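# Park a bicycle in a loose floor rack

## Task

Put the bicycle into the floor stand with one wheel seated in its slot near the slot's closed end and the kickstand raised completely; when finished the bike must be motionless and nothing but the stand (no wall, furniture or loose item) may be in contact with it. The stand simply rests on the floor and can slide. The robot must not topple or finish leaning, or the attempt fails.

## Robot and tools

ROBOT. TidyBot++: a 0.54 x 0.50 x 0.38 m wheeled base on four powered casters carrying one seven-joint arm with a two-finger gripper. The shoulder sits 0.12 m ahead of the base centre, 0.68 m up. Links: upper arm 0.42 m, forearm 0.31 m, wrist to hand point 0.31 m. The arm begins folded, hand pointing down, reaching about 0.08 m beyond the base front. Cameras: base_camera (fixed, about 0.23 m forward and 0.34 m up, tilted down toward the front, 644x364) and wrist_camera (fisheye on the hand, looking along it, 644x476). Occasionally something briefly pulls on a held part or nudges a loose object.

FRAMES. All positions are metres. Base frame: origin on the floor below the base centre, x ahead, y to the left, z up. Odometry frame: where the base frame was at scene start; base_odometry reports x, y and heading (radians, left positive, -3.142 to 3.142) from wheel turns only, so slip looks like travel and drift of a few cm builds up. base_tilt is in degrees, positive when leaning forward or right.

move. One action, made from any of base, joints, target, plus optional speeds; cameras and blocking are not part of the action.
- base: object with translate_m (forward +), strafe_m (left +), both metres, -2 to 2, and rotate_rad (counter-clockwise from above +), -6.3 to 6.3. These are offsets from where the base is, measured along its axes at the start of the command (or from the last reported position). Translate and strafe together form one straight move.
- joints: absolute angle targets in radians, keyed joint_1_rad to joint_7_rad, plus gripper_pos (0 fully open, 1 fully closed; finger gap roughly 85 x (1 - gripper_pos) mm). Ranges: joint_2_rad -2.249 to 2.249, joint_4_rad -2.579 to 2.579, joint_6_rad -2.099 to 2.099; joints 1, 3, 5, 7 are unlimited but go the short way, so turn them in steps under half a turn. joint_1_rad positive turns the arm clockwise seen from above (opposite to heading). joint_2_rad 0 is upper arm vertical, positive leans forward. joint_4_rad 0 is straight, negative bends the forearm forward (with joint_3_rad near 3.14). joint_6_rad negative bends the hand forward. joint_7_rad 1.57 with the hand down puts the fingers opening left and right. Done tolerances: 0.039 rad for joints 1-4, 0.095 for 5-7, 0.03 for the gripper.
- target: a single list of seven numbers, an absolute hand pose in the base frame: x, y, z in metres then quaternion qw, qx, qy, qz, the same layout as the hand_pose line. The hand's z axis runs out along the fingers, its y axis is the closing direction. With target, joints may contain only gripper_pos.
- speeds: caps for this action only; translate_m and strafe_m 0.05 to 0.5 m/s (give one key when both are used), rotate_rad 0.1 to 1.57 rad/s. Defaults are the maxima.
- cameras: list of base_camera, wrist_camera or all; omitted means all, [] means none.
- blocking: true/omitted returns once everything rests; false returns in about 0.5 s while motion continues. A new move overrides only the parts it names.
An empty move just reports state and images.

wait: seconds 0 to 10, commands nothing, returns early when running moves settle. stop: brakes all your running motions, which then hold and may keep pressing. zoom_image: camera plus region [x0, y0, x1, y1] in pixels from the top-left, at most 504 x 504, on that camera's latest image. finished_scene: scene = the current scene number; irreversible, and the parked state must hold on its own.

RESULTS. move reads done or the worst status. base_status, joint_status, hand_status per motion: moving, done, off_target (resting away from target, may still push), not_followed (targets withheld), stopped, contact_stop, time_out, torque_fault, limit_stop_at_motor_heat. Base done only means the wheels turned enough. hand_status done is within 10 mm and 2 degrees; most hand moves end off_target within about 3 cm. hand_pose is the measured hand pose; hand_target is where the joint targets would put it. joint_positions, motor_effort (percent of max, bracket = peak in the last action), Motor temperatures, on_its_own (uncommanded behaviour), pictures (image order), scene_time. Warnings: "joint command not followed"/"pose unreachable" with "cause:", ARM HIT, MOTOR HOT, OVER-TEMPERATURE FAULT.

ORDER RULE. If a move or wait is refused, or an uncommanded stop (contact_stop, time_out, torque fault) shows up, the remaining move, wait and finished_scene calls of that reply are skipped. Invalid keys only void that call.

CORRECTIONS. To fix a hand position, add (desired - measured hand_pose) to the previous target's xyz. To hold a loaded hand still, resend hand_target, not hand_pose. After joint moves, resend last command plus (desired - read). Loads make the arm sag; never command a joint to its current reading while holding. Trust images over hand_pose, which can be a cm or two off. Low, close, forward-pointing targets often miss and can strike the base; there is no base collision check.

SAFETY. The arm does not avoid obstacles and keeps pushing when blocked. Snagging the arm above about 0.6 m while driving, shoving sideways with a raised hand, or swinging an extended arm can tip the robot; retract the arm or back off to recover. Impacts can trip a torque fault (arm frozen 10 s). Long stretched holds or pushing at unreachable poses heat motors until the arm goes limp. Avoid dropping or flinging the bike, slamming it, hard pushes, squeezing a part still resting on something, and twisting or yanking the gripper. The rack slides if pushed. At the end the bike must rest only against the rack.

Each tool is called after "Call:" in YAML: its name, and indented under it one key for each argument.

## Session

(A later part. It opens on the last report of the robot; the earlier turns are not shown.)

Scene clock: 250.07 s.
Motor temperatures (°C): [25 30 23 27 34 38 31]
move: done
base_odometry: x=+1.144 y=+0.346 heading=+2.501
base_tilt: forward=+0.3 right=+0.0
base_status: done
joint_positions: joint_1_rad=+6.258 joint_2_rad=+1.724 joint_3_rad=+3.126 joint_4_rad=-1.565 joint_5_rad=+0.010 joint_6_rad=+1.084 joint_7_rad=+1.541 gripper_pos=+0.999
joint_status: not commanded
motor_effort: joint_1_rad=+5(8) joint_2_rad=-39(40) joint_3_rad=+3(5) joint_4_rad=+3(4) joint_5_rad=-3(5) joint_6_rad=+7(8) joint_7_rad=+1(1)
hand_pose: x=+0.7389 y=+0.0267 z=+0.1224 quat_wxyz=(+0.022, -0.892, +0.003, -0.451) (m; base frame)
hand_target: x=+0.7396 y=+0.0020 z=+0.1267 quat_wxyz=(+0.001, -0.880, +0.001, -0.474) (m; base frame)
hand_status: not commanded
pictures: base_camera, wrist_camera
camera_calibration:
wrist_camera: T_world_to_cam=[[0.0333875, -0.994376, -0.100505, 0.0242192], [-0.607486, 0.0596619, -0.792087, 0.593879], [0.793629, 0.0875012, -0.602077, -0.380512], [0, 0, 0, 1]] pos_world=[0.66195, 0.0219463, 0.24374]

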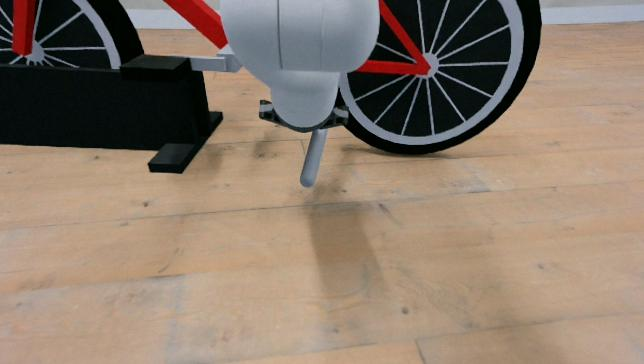

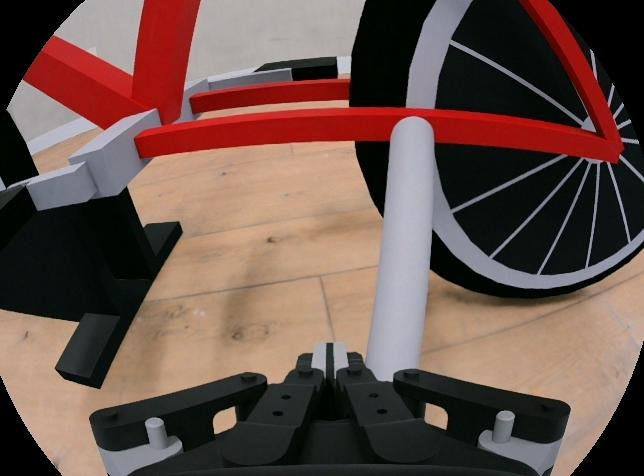

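Call:
move:
  base: {"strafe_m": -0.04}
  speeds: {"strafe_m": 0.1}
  cameras: ["base_camera", "wrist_camera"]

Scene clock: 251.27 s.
Motor temperatures (°C): [25 30 23 27 34 38 31]
move: done
base_odometry: x=+1.168 y=+0.378 heading=+2.501
base_tilt: forward=+0.2 right=+0.0
base_status: done
joint_positions: joint_1_rad=+6.264 joint_2_rad=+1.725 joint_3_rad=+3.119 joint_4_rad=-1.565 joint_5_rad=+0.016 joint_6_rad=+1.086 joint_7_rad=+1.541 gripper_pos=+0.999
joint_status: not commanded
motor_effort: joint_1_rad=+4(11) joint_2_rad=-39(40) joint_3_rad=+1(6) joint_4_rad=+3(4) joint_5_rad=-1(7) joint_6_rad=+7(8) joint_7_rad=+1(1)
hand_pose: x=+0.7389 y=+0.0280 z=+0.1228 quat_wxyz=(+0.025, -0.892, +0.005, -0.452) (m; base frame)
hand_target: x=+0.7396 y=+0.0020 z=+0.1267 quat_wxyz=(+0.001, -0.880, +0.001, -0.474) (m; base frame)
hand_status: not commanded
pictures: base_camera, wrist_camera
camera_calibration:
wrist_camera: T_world_to_cam=[[0.0326601, -0.993602, -0.108115, 0.0269562], [-0.606517, 0.066275, -0.792304, 0.593274], [0.7944, 0.0914502, -0.600471, -0.381278], [0, 0, 0, 1]] pos_world=[0.661837, 0.0223325, 0.244021]

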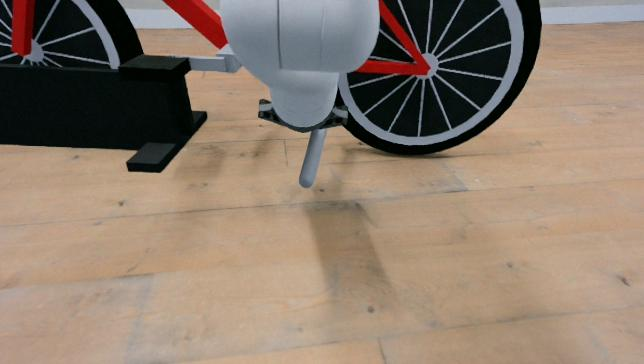

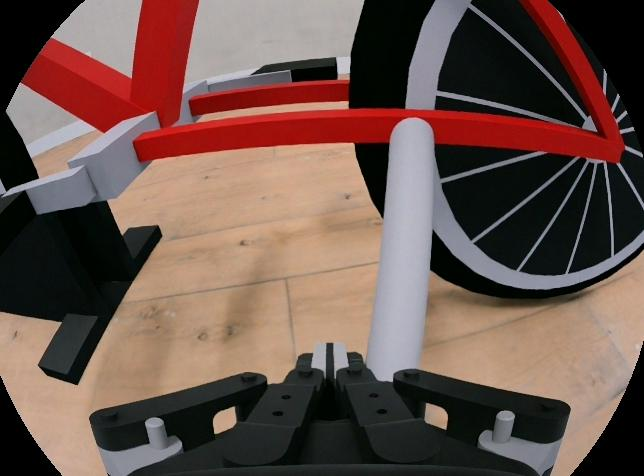

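Call:
move:
  base: {"strafe_m": 0.06}
  speeds: {"strafe_m": 0.15}
  cameras: []

Call:
move:
  base: {"translate_m": -0.35}
  cameras: []

Call:
move:
  joints: {"joint_1_rad": 0, "joint_2_rad": -0.366, "joint_3_rad": 3.14, "joint_4_rad": -2.5, "joint_5_rad": 0, "joint_6_rad": -0.7, "joint_7_rad": 1.57}
  cameras: ["base_camera"]

Scene clock: 254.33 s.
Motor temperatures (°C): [25 30 23 27 34 38 31]
move: done
base_odometry: x=+1.133 y=+0.330 heading=+2.501
base_tilt: forward=+0.3 right=+0.0
base_status: done
joint_positions: joint_1_rad=+6.278 joint_2_rad=+1.725 joint_3_rad=+3.127 joint_4_rad=-1.565 joint_5_rad=+0.016 joint_6_rad=+1.086 joint_7_rad=+1.541 gripper_pos=+0.999
joint_status: not commanded
motor_effort: joint_1_rad=+1(4) joint_2_rad=-39(40) joint_3_rad=-1(3) joint_4_rad=+3(4) joint_5_rad=+1(2) joint_6_rad=+7(7) joint_7_rad=+1(1)
hand_pose: x=+0.7392 y=+0.0156 z=+0.1226 quat_wxyz=(+0.018, -0.892, +0.009, -0.452) (m; base frame)
hand_target: x=+0.7396 y=+0.0020 z=+0.1267 quat_wxyz=(+0.001, -0.880, +0.001, -0.474) (m; base frame)
hand_status: not commanded
pictures: none
No camera images: "cameras" was empty.

Scene clock: 256.17 s.
Motor temperatures (°C): [25 30 23 27 34 38 31]
move: done
base_odometry: x=+1.413 y=+0.121 heading=+2.501
base_tilt: forward=+0.3 right=+0.0
base_status: done
joint_positions: joint_1_rad=+6.278 joint_2_rad=+1.733 joint_3_rad=+3.127 joint_4_rad=-1.567 joint_5_rad=+0.016 joint_6_rad=+1.087 joint_7_rad=+1.541 gripper_pos=+0.999
joint_status: not commanded
motor_effort: joint_1_rad=+0(2) joint_2_rad=-39(42) joint_3_rad=-2(2) joint_4_rad=+3(5) joint_5_rad=+2(2) joint_6_rad=+6(8) joint_7_rad=+1(1)
hand_pose: x=+0.7340 y=+0.0155 z=+0.1175 quat_wxyz=(+0.018, -0.894, +0.009, -0.448) (m; base frame)
hand_target: x=+0.7396 y=+0.0020 z=+0.1267 quat_wxyz=(+0.001, -0.880, +0.001, -0.474) (m; base frame)
hand_status: not commanded
pictures: none
No camera images: "cameras" was empty.

Scene clock: 259.70 s.
Motor temperatures (°C): [25 30 23 27 34 38 31]
move: done
base_odometry: x=+1.413 y=+0.121 heading=+2.501
base_tilt: forward=+0.2 right=+0.0
base_status: not commanded
joint_positions: joint_1_rad=+6.278 joint_2_rad=-0.351 joint_3_rad=+3.127 joint_4_rad=-2.487 joint_5_rad=+0.016 joint_6_rad=-0.630 joint_7_rad=+1.541 gripper_pos=+0.999
joint_status: all done
motor_effort: joint_1_rad=+1(2) joint_2_rad=-2(44) joint_3_rad=+0(2) joint_4_rad=+17(18) joint_5_rad=+1(2) joint_6_rad=+3(8) joint_7_rad=+1(2)
hand_pose: x=+0.3539 y=+0.0026 z=+0.6189 quat_wxyz=(-0.004, -0.982, +0.000, -0.187) (m; base frame)
hand_target: x=+0.3285 y=+0.0016 z=+0.6102 quat_wxyz=(+0.000, -0.988, +0.000, -0.153) (m; base frame)
hand_status: not commanded
pictures: base_camera

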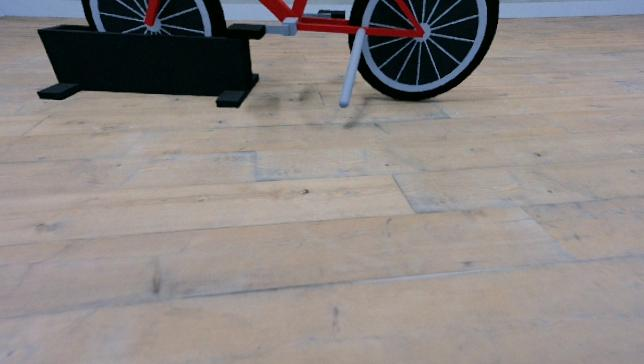

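Call:
move:
  base: {"translate_m": 0.815, "strafe_m": -0.988, "rotate_rad": 1.574}
  joints: {"joint_6_rad": -0.5}
  cameras: ["base_camera", "wrist_camera"]

Scene clock: 264.90 s.
Motor temperatures (°C): [25 30 23 27 34 38 31]
move: done
base_odometry: x=+1.350 y=+1.400 heading=-2.207
base_tilt: forward=+0.2 right=+0.0
base_status: done
joint_positions: joint_1_rad=+6.278 joint_2_rad=-0.354 joint_3_rad=+3.127 joint_4_rad=-2.495 joint_5_rad=+0.016 joint_6_rad=-0.509 joint_7_rad=+1.541 gripper_pos=+0.999
joint_status: all done
motor_effort: joint_1_rad=+1(1) joint_2_rad=-3(5) joint_3_rad=+1(1) joint_4_rad=+17(19) joint_5_rad=+1(2) joint_6_rad=+4(5) joint_7_rad=+1(1)
hand_pose: x=+0.3847 y=+0.0038 z=+0.6324 quat_wxyz=(-0.002, -0.970, -0.001, -0.244) (m; base frame)
hand_target: x=+0.3855 y=+0.0017 z=+0.6348 quat_wxyz=(+0.000, -0.968, +0.000, -0.251) (m; base frame)
hand_status: not commanded
pictures: base_camera, wrist_camera
camera_calibration:
wrist_camera: T_world_to_cam=[[-0.00760638, -0.998282, -0.0581024, 0.053467], [-0.888966, 0.0333578, -0.456757, 0.680391], [0.45791, 0.0481768, -0.887692, 0.519618], [0, 0, 0, 1]] pos_world=[0.367313, 0.00564523, 0.775141]

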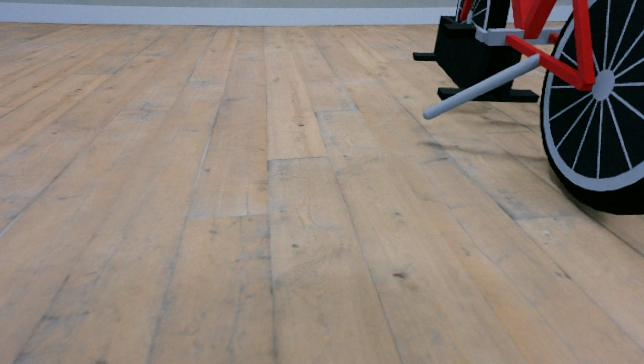

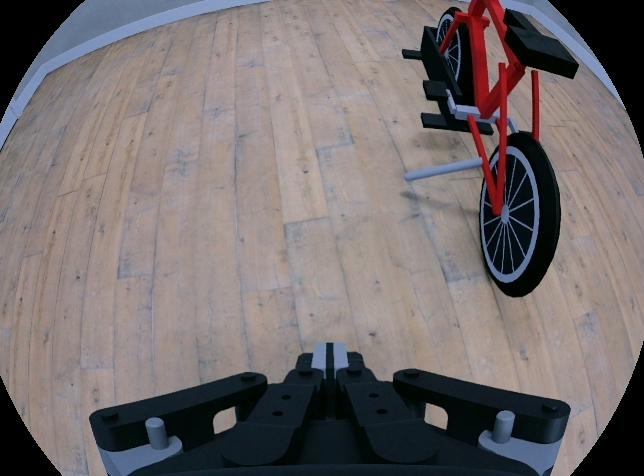

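Call:
move:
  base: {"translate_m": 0.18, "strafe_m": -0.2}
  speeds: {"strafe_m": 0.25}
  cameras: ["base_camera", "wrist_camera"]

Scene clock: 267.33 s.
Motor temperatures (°C): [25 29 23 27 34 38 31]
move: done
base_odometry: x=+1.082 y=+1.375 heading=-2.207
base_tilt: forward=+0.2 right=+0.0
base_status: done
joint_positions: joint_1_rad=+6.278 joint_2_rad=-0.355 joint_3_rad=+3.127 joint_4_rad=-2.495 joint_5_rad=+0.016 joint_6_rad=-0.509 joint_7_rad=+1.541 gripper_pos=+0.999
joint_status: not commanded
motor_effort: joint_1_rad=+1(1) joint_2_rad=-3(4) joint_3_rad=+1(2) joint_4_rad=+17(18) joint_5_rad=+1(2) joint_6_rad=+4(4) joint_7_rad=+1(1)
hand_pose: x=+0.3847 y=+0.0038 z=+0.6326 quat_wxyz=(-0.002, -0.970, -0.001, -0.244) (m; base frame)
hand_target: x=+0.3855 y=+0.0017 z=+0.6348 quat_wxyz=(+0.000, -0.968, +0.000, -0.251) (m; base frame)
hand_status: not commanded
pictures: base_camera, wrist_camera
camera_calibration:
wrist_camera: T_world_to_cam=[[-0.00757564, -0.998281, -0.0581092, 0.0534679], [-0.888724, 0.033359, -0.457227, 0.680682], [0.458379, 0.0481792, -0.88745, 0.519397], [0, 0, 0, 1]] pos_world=[0.367263, 0.00564498, 0.775272]

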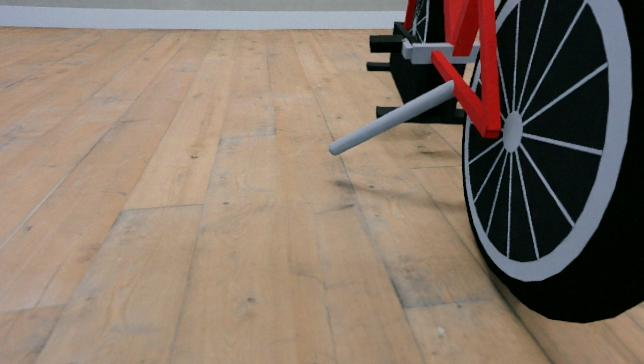

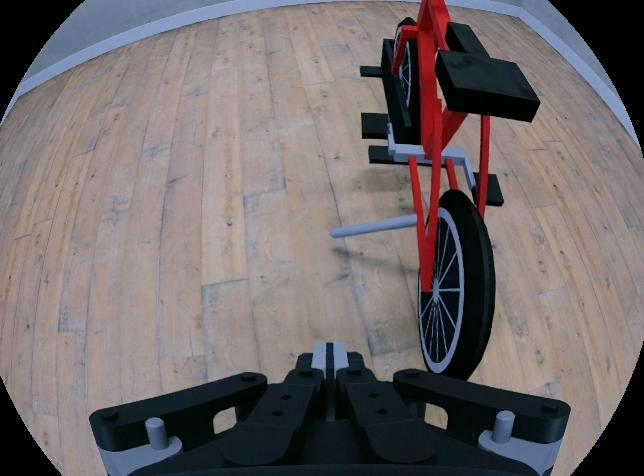

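Call:
move:
  base: {"translate_m": 0.125}
  speeds: {"translate_m": 0.08}
  cameras: ["base_camera", "wrist_camera"]

Call:
zoom_image:
  camera: "wrist_camera"
  region: [300, 0, 560, 240]

Scene clock: 269.63 s.
Motor temperatures (°C): [25 29 23 27 34 38 31]
move: done
base_odometry: x=+1.007 y=+1.274 heading=-2.207
base_tilt: forward=+0.2 right=+0.0
base_status: done
joint_positions: joint_1_rad=+6.278 joint_2_rad=-0.357 joint_3_rad=+3.127 joint_4_rad=-2.495 joint_5_rad=+0.016 joint_6_rad=-0.509 joint_7_rad=+1.541 gripper_pos=+0.999
joint_status: not commanded
motor_effort: joint_1_rad=+1(1) joint_2_rad=-3(5) joint_3_rad=+0(1) joint_4_rad=+17(18) joint_5_rad=+1(2) joint_6_rad=+4(5) joint_7_rad=+1(1)
hand_pose: x=+0.3848 y=+0.0038 z=+0.6331 quat_wxyz=(-0.002, -0.970, -0.001, -0.245) (m; base frame)
hand_target: x=+0.3855 y=+0.0017 z=+0.6348 quat_wxyz=(+0.000, -0.968, +0.000, -0.251) (m; base frame)
hand_status: not commanded
pictures: base_camera, wrist_camera
camera_calibration:
wrist_camera: T_world_to_cam=[[-0.00745995, -0.998281, -0.0581332, 0.0534688], [-0.887809, 0.0333636, -0.459002, 0.681747], [0.460152, 0.0481871, -0.886532, 0.518565], [0, 0, 0, 1]] pos_world=[0.367041, 0.0056433, 0.775755]

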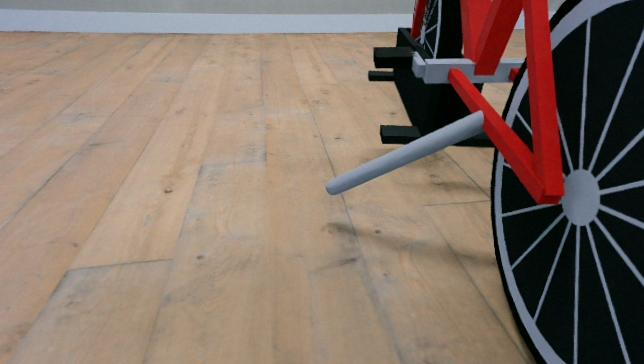

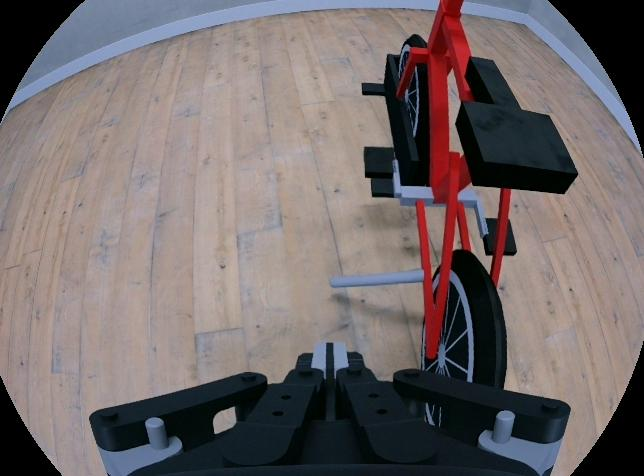

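Scaled by 1.938.

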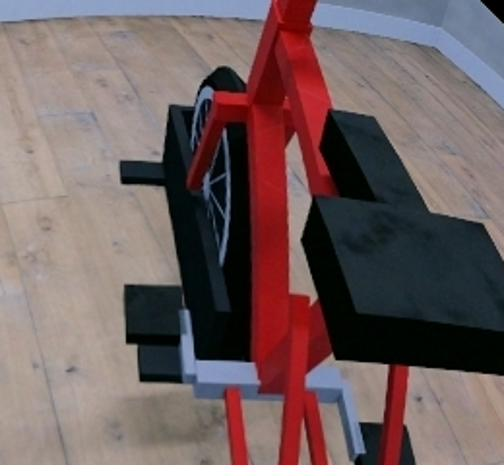

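Call:
move:
  base: {"translate_m": 0.05}
  speeds: {"translate_m": 0.06}
  cameras: ["base_camera", "wrist_camera"]

Call:
zoom_image:
  camera: "wrist_camera"
  region: [340, 0, 500, 200]

Scene clock: 271.30 s.
Motor temperatures (°C): [25 29 23 27 34 38 31]
move: done
base_odometry: x=+0.977 y=+1.234 heading=-2.208
base_tilt: forward=+0.3 right=+0.0
base_status: done
joint_positions: joint_1_rad=+6.278 joint_2_rad=-0.358 joint_3_rad=+3.127 joint_4_rad=-2.495 joint_5_rad=+0.016 joint_6_rad=-0.509 joint_7_rad=+1.541 gripper_pos=+0.999
joint_status: not commanded
motor_effort: joint_1_rad=+1(1) joint_2_rad=-3(5) joint_3_rad=+0(1) joint_4_rad=+17(18) joint_5_rad=+1(2) joint_6_rad=+4(5) joint_7_rad=+1(1)
hand_pose: x=+0.3848 y=+0.0038 z=+0.6334 quat_wxyz=(-0.002, -0.969, -0.001, -0.245) (m; base frame)
hand_target: x=+0.3855 y=+0.0017 z=+0.6348 quat_wxyz=(+0.000, -0.968, +0.000, -0.251) (m; base frame)
hand_status: not commanded
pictures: base_camera, wrist_camera
camera_calibration:
wrist_camera: T_world_to_cam=[[-0.00739361, -0.998281, -0.0581468, 0.0534691], [-0.887282, 0.0333662, -0.460019, 0.682353], [0.461168, 0.0481914, -0.886003, 0.518087], [0, 0, 0, 1]] pos_world=[0.36691, 0.00564226, 0.776031]

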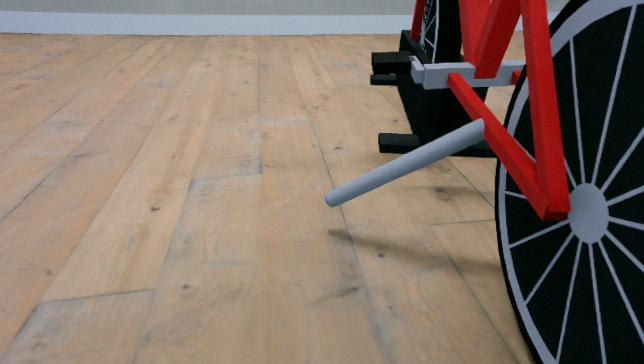

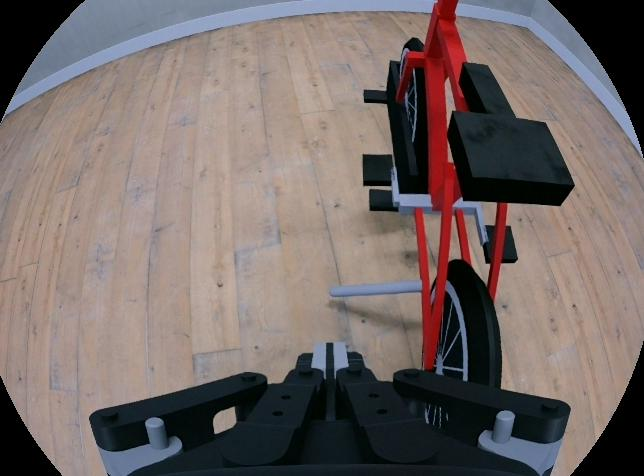

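Scaled by 2.520.

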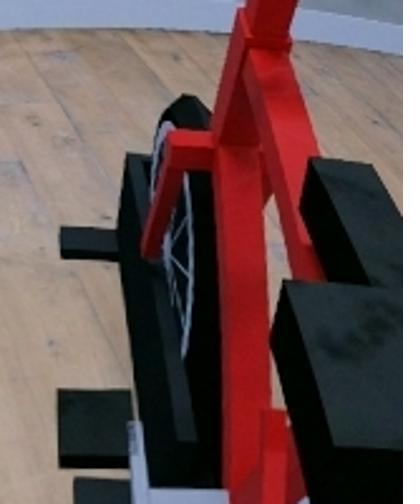

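Call:
move:
  base: {"translate_m": 0.04}
  speeds: {"translate_m": 0.06}
  cameras: ["base_camera", "wrist_camera"]

Call:
zoom_image:
  camera: "wrist_camera"
  region: [340, 0, 500, 200]

Scene clock: 272.70 s.
Motor temperatures (°C): [25 29 23 27 34 38 31]
move: done
base_odometry: x=+0.953 y=+1.201 heading=-2.208
base_tilt: forward=+0.2 right=+0.0
base_status: done
joint_positions: joint_1_rad=+6.278 joint_2_rad=-0.358 joint_3_rad=+3.127 joint_4_rad=-2.495 joint_5_rad=+0.016 joint_6_rad=-0.509 joint_7_rad=+1.541 gripper_pos=+0.999
joint_status: not commanded
motor_effort: joint_1_rad=+1(1) joint_2_rad=-3(5) joint_3_rad=+1(1) joint_4_rad=+17(18) joint_5_rad=+0(2) joint_6_rad=+4(5) joint_7_rad=+1(1)
hand_pose: x=+0.3848 y=+0.0038 z=+0.6335 quat_wxyz=(-0.002, -0.969, -0.001, -0.246) (m; base frame)
hand_target: x=+0.3855 y=+0.0017 z=+0.6348 quat_wxyz=(+0.000, -0.968, +0.000, -0.251) (m; base frame)
hand_status: not commanded
pictures: base_camera, wrist_camera
camera_calibration:
wrist_camera: T_world_to_cam=[[-0.00736984, -0.998281, -0.0581516, 0.0534689], [-0.887093, 0.0333671, -0.460384, 0.682567], [0.461532, 0.0481929, -0.885813, 0.517915], [0, 0, 0, 1]] pos_world=[0.36686, 0.00564182, 0.776128]

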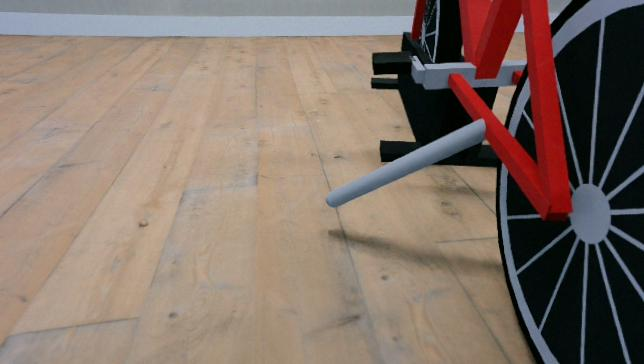

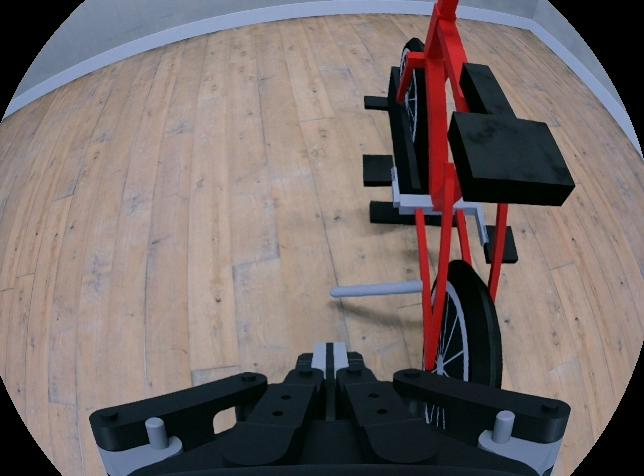

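Scaled by 2.520.

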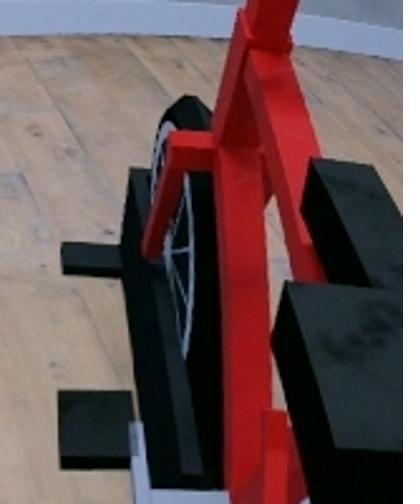

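Call:
move:
  base: {"translate_m": 0.03}
  speeds: {"translate_m": 0.06}
  cameras: ["base_camera", "wrist_camera"]

Call:
zoom_image:
  camera: "wrist_camera"
  region: [340, 0, 500, 200]

Scene clock: 273.83 s.
Motor temperatures (°C): [25 29 23 27 34 38 31]
move: done
base_odometry: x=+0.935 y=+1.177 heading=-2.208
base_tilt: forward=+0.2 right=+0.0
base_status: done
joint_positions: joint_1_rad=+6.278 joint_2_rad=-0.359 joint_3_rad=+3.127 joint_4_rad=-2.495 joint_5_rad=+0.016 joint_6_rad=-0.509 joint_7_rad=+1.541 gripper_pos=+0.999
joint_status: not commanded
motor_effort: joint_1_rad=+1(1) joint_2_rad=-3(5) joint_3_rad=+1(1) joint_4_rad=+17(18) joint_5_rad=+1(2) joint_6_rad=+4(5) joint_7_rad=+1(1)
hand_pose: x=+0.3848 y=+0.0038 z=+0.6336 quat_wxyz=(-0.002, -0.969, -0.001, -0.246) (m; base frame)
hand_target: x=+0.3855 y=+0.0017 z=+0.6348 quat_wxyz=(+0.000, -0.968, +0.000, -0.251) (m; base frame)
hand_status: not commanded
pictures: base_camera, wrist_camera
camera_calibration:
wrist_camera: T_world_to_cam=[[-0.00735305, -0.998281, -0.0581544, 0.0534677], [-0.886957, 0.0333677, -0.460644, 0.682704], [0.461793, 0.0481934, -0.885678, 0.517795], [0, 0, 0, 1]] pos_world=[0.366809, 0.0056412, 0.776192]

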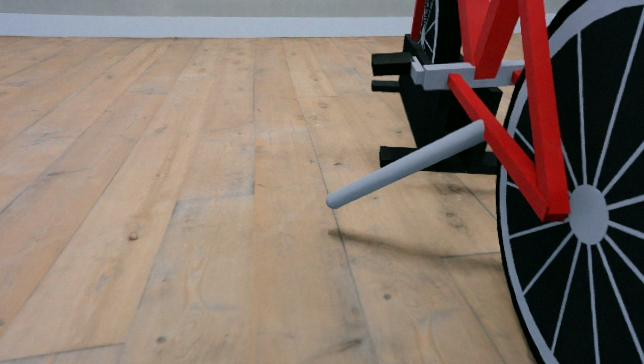

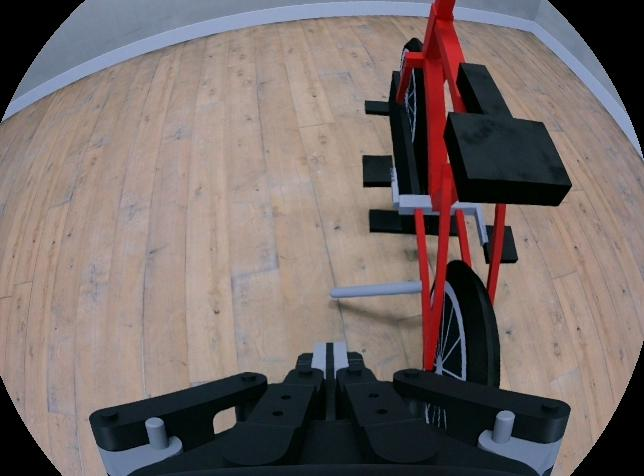

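Scaled by 2.520.

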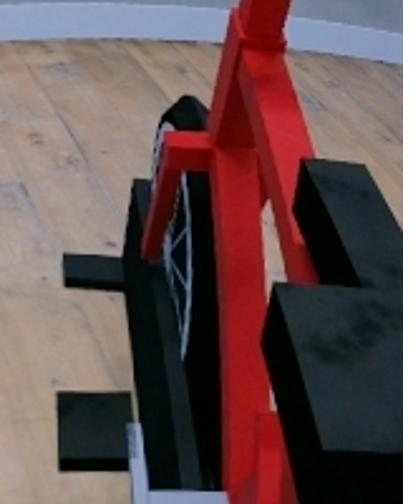

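Call:
move:
  base: {"translate_m": 0.03}
  speeds: {"translate_m": 0.06}
  cameras: ["wrist_camera"]

Call:
zoom_image:
  camera: "wrist_camera"
  region: [340, 0, 500, 200]

Call:
move:
  base: {"translate_m": 0.02}
  speeds: {"translate_m": 0.06}
  cameras: ["wrist_camera"]

Call:
zoom_image:
  camera: "wrist_camera"
  region: [340, 0, 500, 200]

Scene clock: 274.97 s.
Motor temperatures (°C): [25 29 23 27 34 38 31]
move: done
base_odometry: x=+0.917 y=+1.153 heading=-2.208
base_tilt: forward=+0.2 right=+0.0
base_status: done
joint_positions: joint_1_rad=+6.278 joint_2_rad=-0.359 joint_3_rad=+3.127 joint_4_rad=-2.495 joint_5_rad=+0.016 joint_6_rad=-0.509 joint_7_rad=+1.541 gripper_pos=+0.999
joint_status: not commanded
motor_effort: joint_1_rad=+1(1) joint_2_rad=-2(5) joint_3_rad=+0(1) joint_4_rad=+17(18) joint_5_rad=+2(2) joint_6_rad=+4(5) joint_7_rad=+1(1)
hand_pose: x=+0.3848 y=+0.0038 z=+0.6337 quat_wxyz=(-0.002, -0.969, -0.001, -0.246) (m; base frame)
hand_target: x=+0.3855 y=+0.0017 z=+0.6348 quat_wxyz=(+0.000, -0.968, +0.000, -0.251) (m; base frame)
hand_status: not commanded
pictures: wrist_camera
camera_calibration:
wrist_camera: T_world_to_cam=[[-0.00733098, -0.99828, -0.0581588, 0.0534675], [-0.886781, 0.0333686, -0.460983, 0.682902], [0.462131, 0.0481947, -0.885501, 0.517636], [0, 0, 0, 1]] pos_world=[0.366761, 0.00564078, 0.776283]

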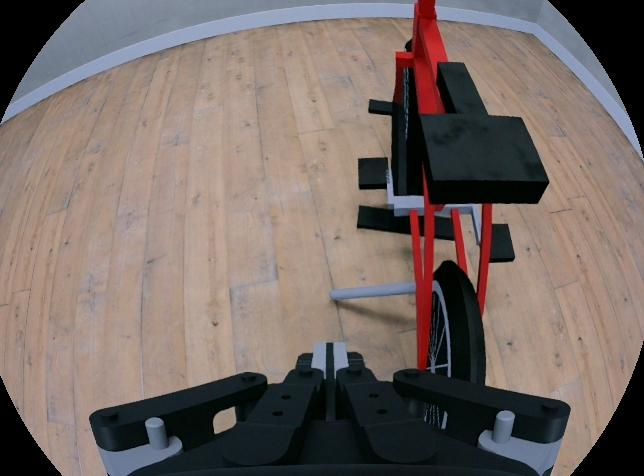

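Scaled by 2.520.

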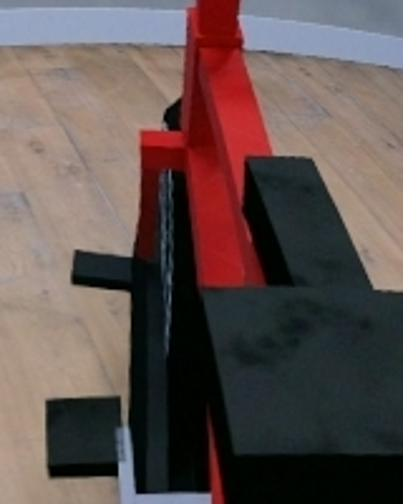

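Scene clock: 275.77 s.
Motor temperatures (°C): [25 29 23 27 34 38 31]
move: done
base_odometry: x=+0.905 y=+1.137 heading=-2.209
base_tilt: forward=+0.2 right=-0.1
base_status: done
joint_positions: joint_1_rad=+6.278 joint_2_rad=-0.360 joint_3_rad=+3.127 joint_4_rad=-2.495 joint_5_rad=+0.016 joint_6_rad=-0.509 joint_7_rad=+1.541 gripper_pos=+0.999
joint_status: not commanded
motor_effort: joint_1_rad=+1(1) joint_2_rad=-2(5) joint_3_rad=+0(1) joint_4_rad=+17(18) joint_5_rad=+2(2) joint_6_rad=+4(5) joint_7_rad=+1(1)
hand_pose: x=+0.3848 y=+0.0038 z=+0.6337 quat_wxyz=(-0.002, -0.969, -0.001, -0.246) (m; base frame)
hand_target: x=+0.3855 y=+0.0017 z=+0.6348 quat_wxyz=(+0.000, -0.968, +0.000, -0.251) (m; base frame)
hand_status: not commanded
pictures: wrist_camera
camera_calibration:
wrist_camera: T_world_to_cam=[[-0.00731434, -0.99828, -0.0581612, 0.0534654], [-0.886646, 0.0333691, -0.461244, 0.683027], [0.462391, 0.0481947, -0.885365, 0.517517], [0, 0, 0, 1]] pos_world=[0.366699, 0.00563991, 0.776342]

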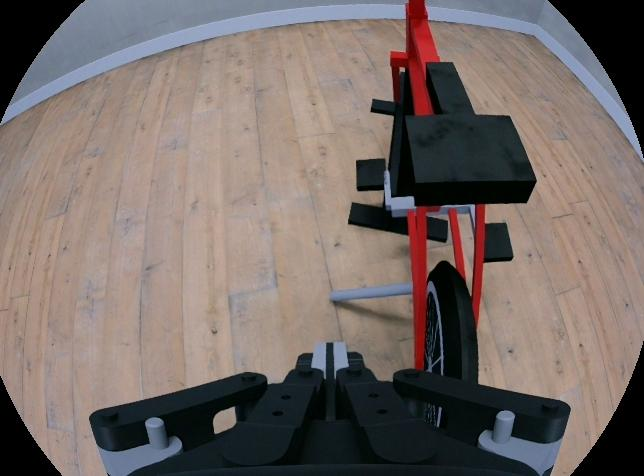

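Scaled by 2.520.

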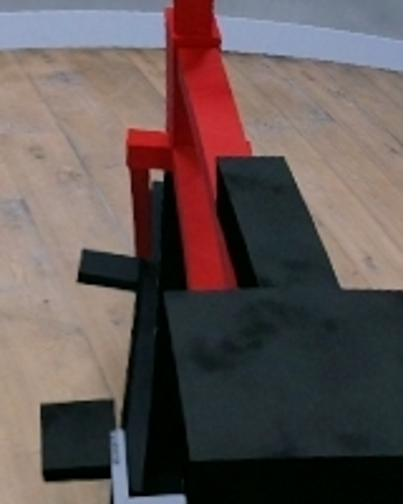

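Call:
move:
  base: {"translate_m": -0.01}
  speeds: {"translate_m": 0.05}

Scene clock: 277.00 s.
Motor temperatures (°C): [25 29 23 27 34 38 31]
move: done
base_odometry: x=+0.911 y=+1.145 heading=-2.209
base_tilt: forward=+0.2 right=+0.0
base_status: done
joint_positions: joint_1_rad=+6.278 joint_2_rad=-0.362 joint_3_rad=+3.127 joint_4_rad=-2.496 joint_5_rad=+0.016 joint_6_rad=-0.509 joint_7_rad=+1.541 gripper_pos=+0.999
joint_status: not commanded
motor_effort: joint_1_rad=+1(1) joint_2_rad=-2(5) joint_3_rad=+0(1) joint_4_rad=+17(18) joint_5_rad=+1(2) joint_6_rad=+4(5) joint_7_rad=+1(1)
hand_pose: x=+0.3847 y=+0.0038 z=+0.6341 quat_wxyz=(-0.002, -0.969, -0.001, -0.247) (m; base frame)
hand_target: x=+0.3855 y=+0.0017 z=+0.6348 quat_wxyz=(+0.000, -0.968, +0.000, -0.251) (m; base frame)
hand_status: not commanded
pictures: base_camera, wrist_camera
camera_calibration:
wrist_camera: T_world_to_cam=[[-0.00722631, -0.99828, -0.0581737, 0.0534536], [-0.885926, 0.0333719, -0.462624, 0.683674], [0.46377, 0.0481946, -0.884644, 0.516886], [0, 0, 0, 1]] pos_world=[0.366355, 0.00563507, 0.776654]

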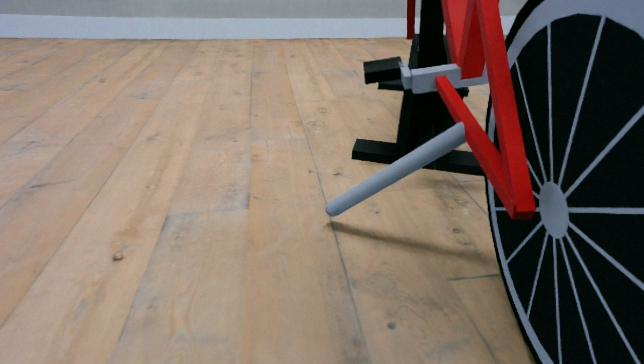

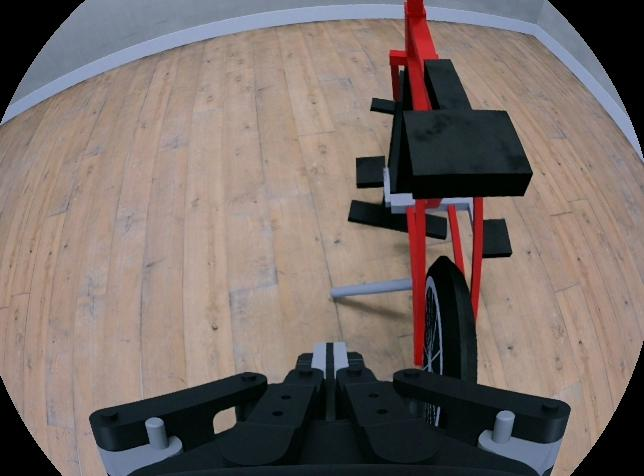

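Call:
move:
  target: [0.55, 0.12, 0.35, 0.2588, 0.9659, 0, 0]

Call:
move:
  target: [0.70, 0.09, 0.12, 0.2588, 0.9659, 0, 0]

Scene clock: 280.93 s.
Motor temperatures (°C): [25 29 23 27 34 38 31]
move: off_target
base_odometry: x=+0.911 y=+1.145 heading=-2.209
base_tilt: forward=+0.2 right=+0.0
base_status: not commanded
joint_positions: joint_1_rad=+5.529 joint_2_rad=+1.030 joint_3_rad=+3.445 joint_4_rad=-1.634 joint_5_rad=+0.159 joint_6_rad=-0.717 joint_7_rad=+0.889 gripper_pos=+0.999
joint_status: not commanded
motor_effort: joint_1_rad=+1(2) joint_2_rad=-38(40) joint_3_rad=+5(5) joint_4_rad=+7(18) joint_5_rad=+3(3) joint_6_rad=-2(5) joint_7_rad=+1(1)
hand_pose: x=+0.5536 y=+0.1475 z=+0.3438 quat_wxyz=(-0.208, -0.978, -0.008, -0.009) (m; base frame)
hand_target: x=+0.5500 y=+0.1200 z=+0.3500 quat_wxyz=(-0.259, -0.966, +0.000, +0.000) (m; base frame)
hand_status: off_target (0.028 m and 6.1 deg from the pose sent, 0.349 m and 41.1 deg at the start)
pictures: base_camera, wrist_camera
camera_calibration:
wrist_camera: T_world_to_cam=[[-0.0245508, -0.932564, 0.360169, 0.0373129], [-0.999687, 0.0211369, -0.0134148, 0.604562], [0.00489726, -0.360385, -0.932791, 0.5057], [0, 0, 0, 1]] pos_world=[0.602812, 0.204265, 0.466384]

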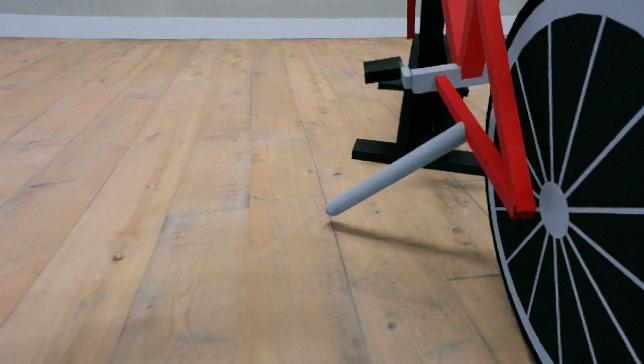

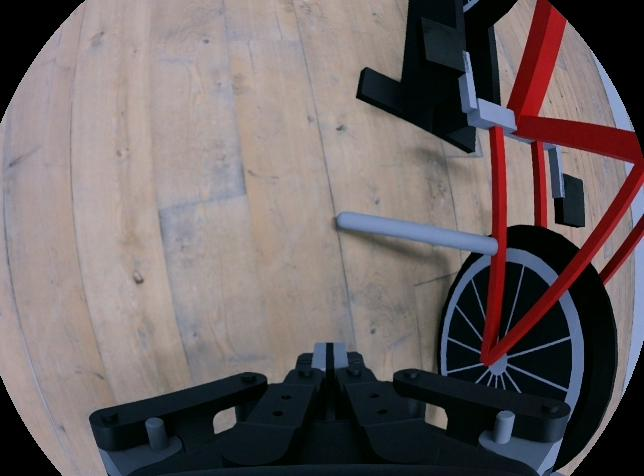

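Scene clock: 283.17 s.
Motor temperatures (°C): [25 29 23 27 34 38 31]
move: off_target
base_odometry: x=+0.911 y=+1.145 heading=-2.209
base_tilt: forward=+0.3 right=+0.0
base_status: not commanded
joint_positions: joint_1_rad=+5.774 joint_2_rad=+1.694 joint_3_rad=+3.446 joint_4_rad=-0.695 joint_5_rad=+0.159 joint_6_rad=-0.927 joint_7_rad=+0.906 gripper_pos=+0.999
joint_status: not commanded
motor_effort: joint_1_rad=+1(2) joint_2_rad=-47(49) joint_3_rad=+4(6) joint_4_rad=+11(11) joint_5_rad=+4(5) joint_6_rad=-2(3) joint_7_rad=+1(1)
hand_pose: x=+0.7216 y=+0.1194 z=+0.1271 quat_wxyz=(-0.226, -0.973, +0.018, -0.039) (m; base frame)
hand_target: x=+0.7000 y=+0.0900 z=+0.1200 quat_wxyz=(-0.259, -0.966, +0.000, +0.000) (m; base frame)
hand_status: off_target (0.037 m and 6.2 deg from the pose sent, 0.274 m and 6.1 deg at the start)
pictures: base_camera, wrist_camera
camera_calibration:
wrist_camera: T_world_to_cam=[[-0.0848204, -0.917301, 0.389056, 0.131336], [-0.994938, 0.0568566, -0.0828581, 0.771365], [0.0538854, -0.394115, -0.91748, 0.259356], [0, 0, 0, 1]] pos_world=[0.764625, 0.178834, 0.25077]

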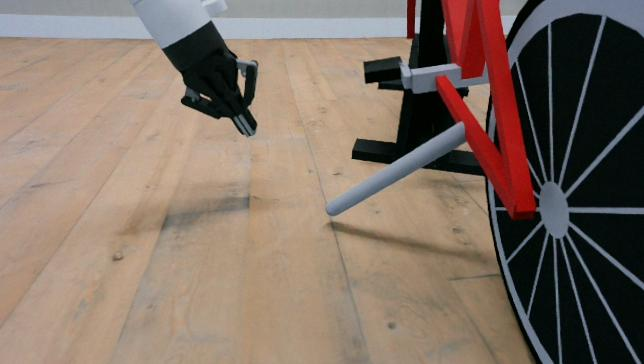

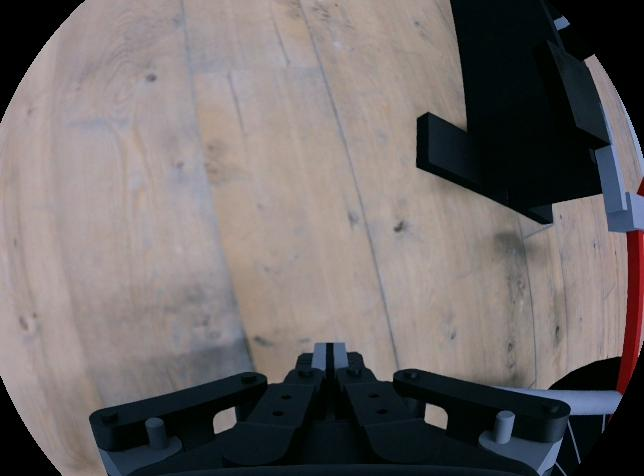

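Call:
move:
  target: [0.69, -0.07, 0.065, 0.2588, 0.9659, 0, 0]

Scene clock: 284.87 s.
Motor temperatures (°C): [25 29 23 27 34 38 31]
move: off_target
base_odometry: x=+0.911 y=+1.145 heading=-2.209
base_tilt: forward=+0.2 right=-0.1
base_status: not commanded
joint_positions: joint_1_rad=+5.989 joint_2_rad=+1.761 joint_3_rad=+3.503 joint_4_rad=-0.840 joint_5_rad=+0.159 joint_6_rad=-0.770 joint_7_rad=+1.024 gripper_pos=+0.999
joint_status: not commanded
motor_effort: joint_1_rad=+1(5) joint_2_rad=-45(49) joint_3_rad=+6(6) joint_4_rad=+8(11) joint_5_rad=+3(4) joint_6_rad=-2(3) joint_7_rad=+0(1)
hand_pose: x=+0.6763 y=-0.0649 z=+0.0730 quat_wxyz=(-0.257, -0.965, +0.046, +0.019) (m; base frame)
hand_target: x=+0.6900 y=-0.0700 z=+0.0650 quat_wxyz=(-0.259, -0.966, +0.000, +0.000) (m; base frame)
hand_status: off_target (0.017 m and 5.7 deg from the pose sent, 0.202 m and 6.2 deg at the start)
pictures: base_camera, wrist_camera
camera_calibration:
wrist_camera: T_world_to_cam=[[-0.119134, -0.88381, 0.452423, 0.000200653], [-0.990285, 0.138679, 0.0101444, 0.727643], [-0.0717073, -0.446819, -0.891746, 0.219131], [0, 0, 0, 1]] pos_world=[0.736311, -0.00281933, 0.187937]

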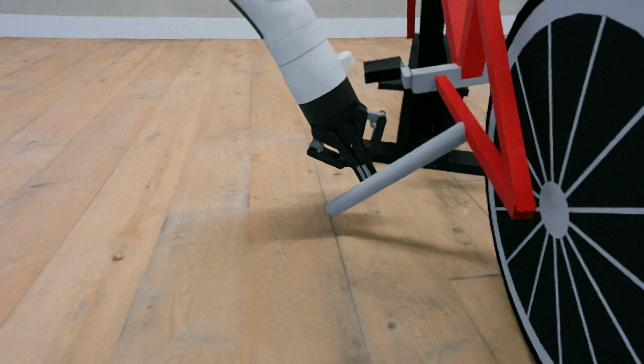

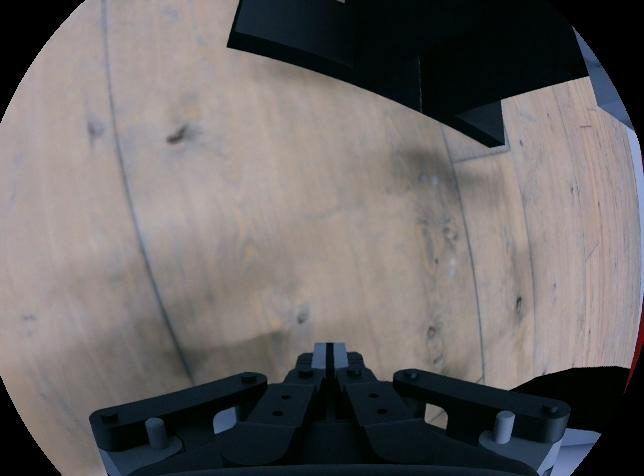

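Call:
move:
  target: [0.60, -0.07, 0.07, 0.2588, 0.9659, 0, 0]

Call:
move:
  target: [0.55, -0.07, 0.08, 0.2588, 0.9659, 0, 0]

Scene clock: 286.57 s.
Motor temperatures (°C): [25 29 23 27 34 38 31]
move: off_target
base_odometry: x=+0.911 y=+1.145 heading=-2.209
base_tilt: forward=+0.3 right=+0.0
base_status: not commanded
joint_positions: joint_1_rad=+5.858 joint_2_rad=+1.671 joint_3_rad=+3.602 joint_4_rad=-1.210 joint_5_rad=+0.108 joint_6_rad=-0.406 joint_7_rad=+1.027 gripper_pos=+0.999
joint_status: not commanded
motor_effort: joint_1_rad=+0(1) joint_2_rad=-33(44) joint_3_rad=+3(6) joint_4_rad=-5(8) joint_5_rad=+0(4) joint_6_rad=-10(10) joint_7_rad=+1(1)
hand_pose: x=+0.6551 y=-0.0650 z=+0.0908 quat_wxyz=(-0.255, -0.966, +0.001, -0.042) (m; base frame)
hand_target: x=+0.6000 y=-0.0700 z=+0.0700 quat_wxyz=(-0.259, -0.966, +0.000, +0.000) (m; base frame)
hand_status: off_target (0.059 m and 4.8 deg from the pose sent, 0.077 m and 5.7 deg at the start)
pictures: base_camera, wrist_camera
camera_calibration:
wrist_camera: T_world_to_cam=[[-0.0553552, -0.894018, 0.444598, -0.0521838], [-0.996346, 0.0204501, -0.0829291, 0.71129], [0.065048, -0.447564, -0.891883, 0.143849], [0, 0, 0, 1]] pos_world=[0.696445, 0.00318233, 0.210484]

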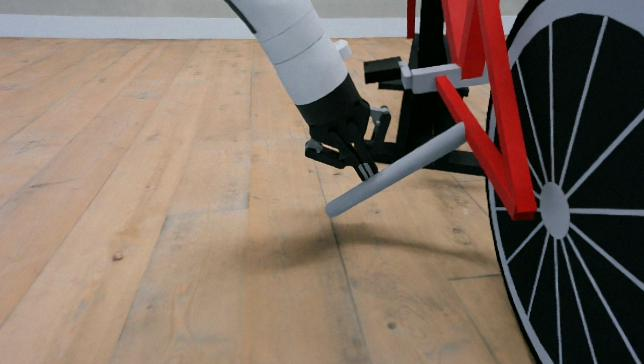

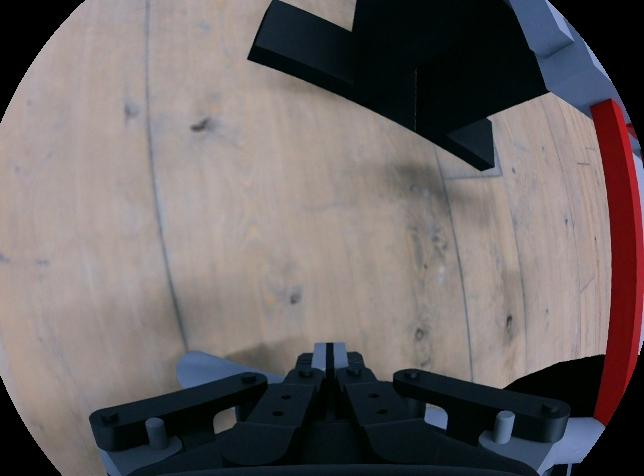

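Scene clock: 288.13 s.
Motor temperatures (°C): [25 29 23 27 34 38 31]
move: off_target
base_odometry: x=+0.911 y=+1.145 heading=-2.209
base_tilt: forward=+0.2 right=+0.0
base_status: not commanded
joint_positions: joint_1_rad=+5.762 joint_2_rad=+1.676 joint_3_rad=+3.613 joint_4_rad=-1.483 joint_5_rad=-0.031 joint_6_rad=-0.293 joint_7_rad=+1.091 gripper_pos=+0.999
joint_status: not commanded
motor_effort: joint_1_rad=+1(4) joint_2_rad=-36(41) joint_3_rad=+8(11) joint_4_rad=-1(9) joint_5_rad=+3(3) joint_6_rad=-2(12) joint_7_rad=+1(1)
hand_pose: x=+0.5390 y=-0.0796 z=+0.0868 quat_wxyz=(-0.273, -0.962, +0.007, +0.018) (m; base frame)
hand_target: x=+0.5500 y=-0.0700 z=+0.0800 quat_wxyz=(-0.259, -0.966, +0.000, +0.000) (m; base frame)
hand_status: off_target (0.016 m and 2.7 deg from the pose sent, 0.106 m and 4.8 deg at the start)
pictures: base_camera, wrist_camera
camera_calibration:
wrist_camera: T_world_to_cam=[[-0.042075, -0.874903, 0.482467, -0.0788362], [-0.997699, 0.0624851, 0.0263028, 0.590087], [-0.0531594, -0.48025, -0.875519, 0.200936], [0, 0, 0, 1]] pos_world=[0.596094, -0.0093462, 0.198438]

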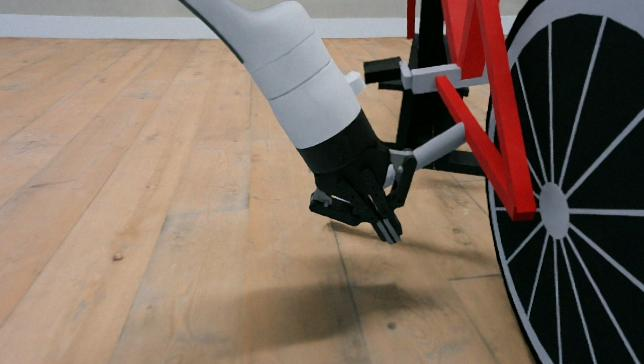

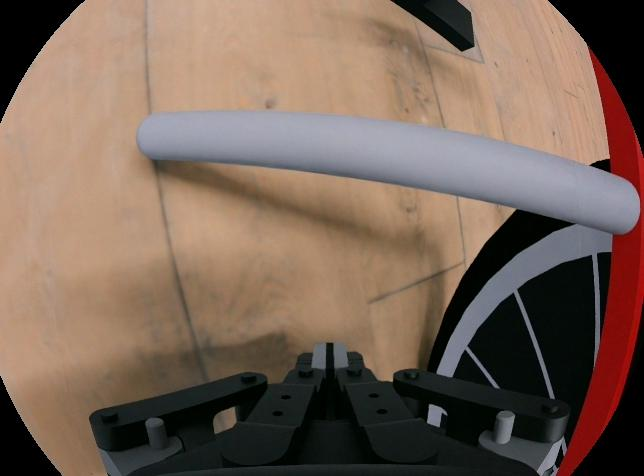

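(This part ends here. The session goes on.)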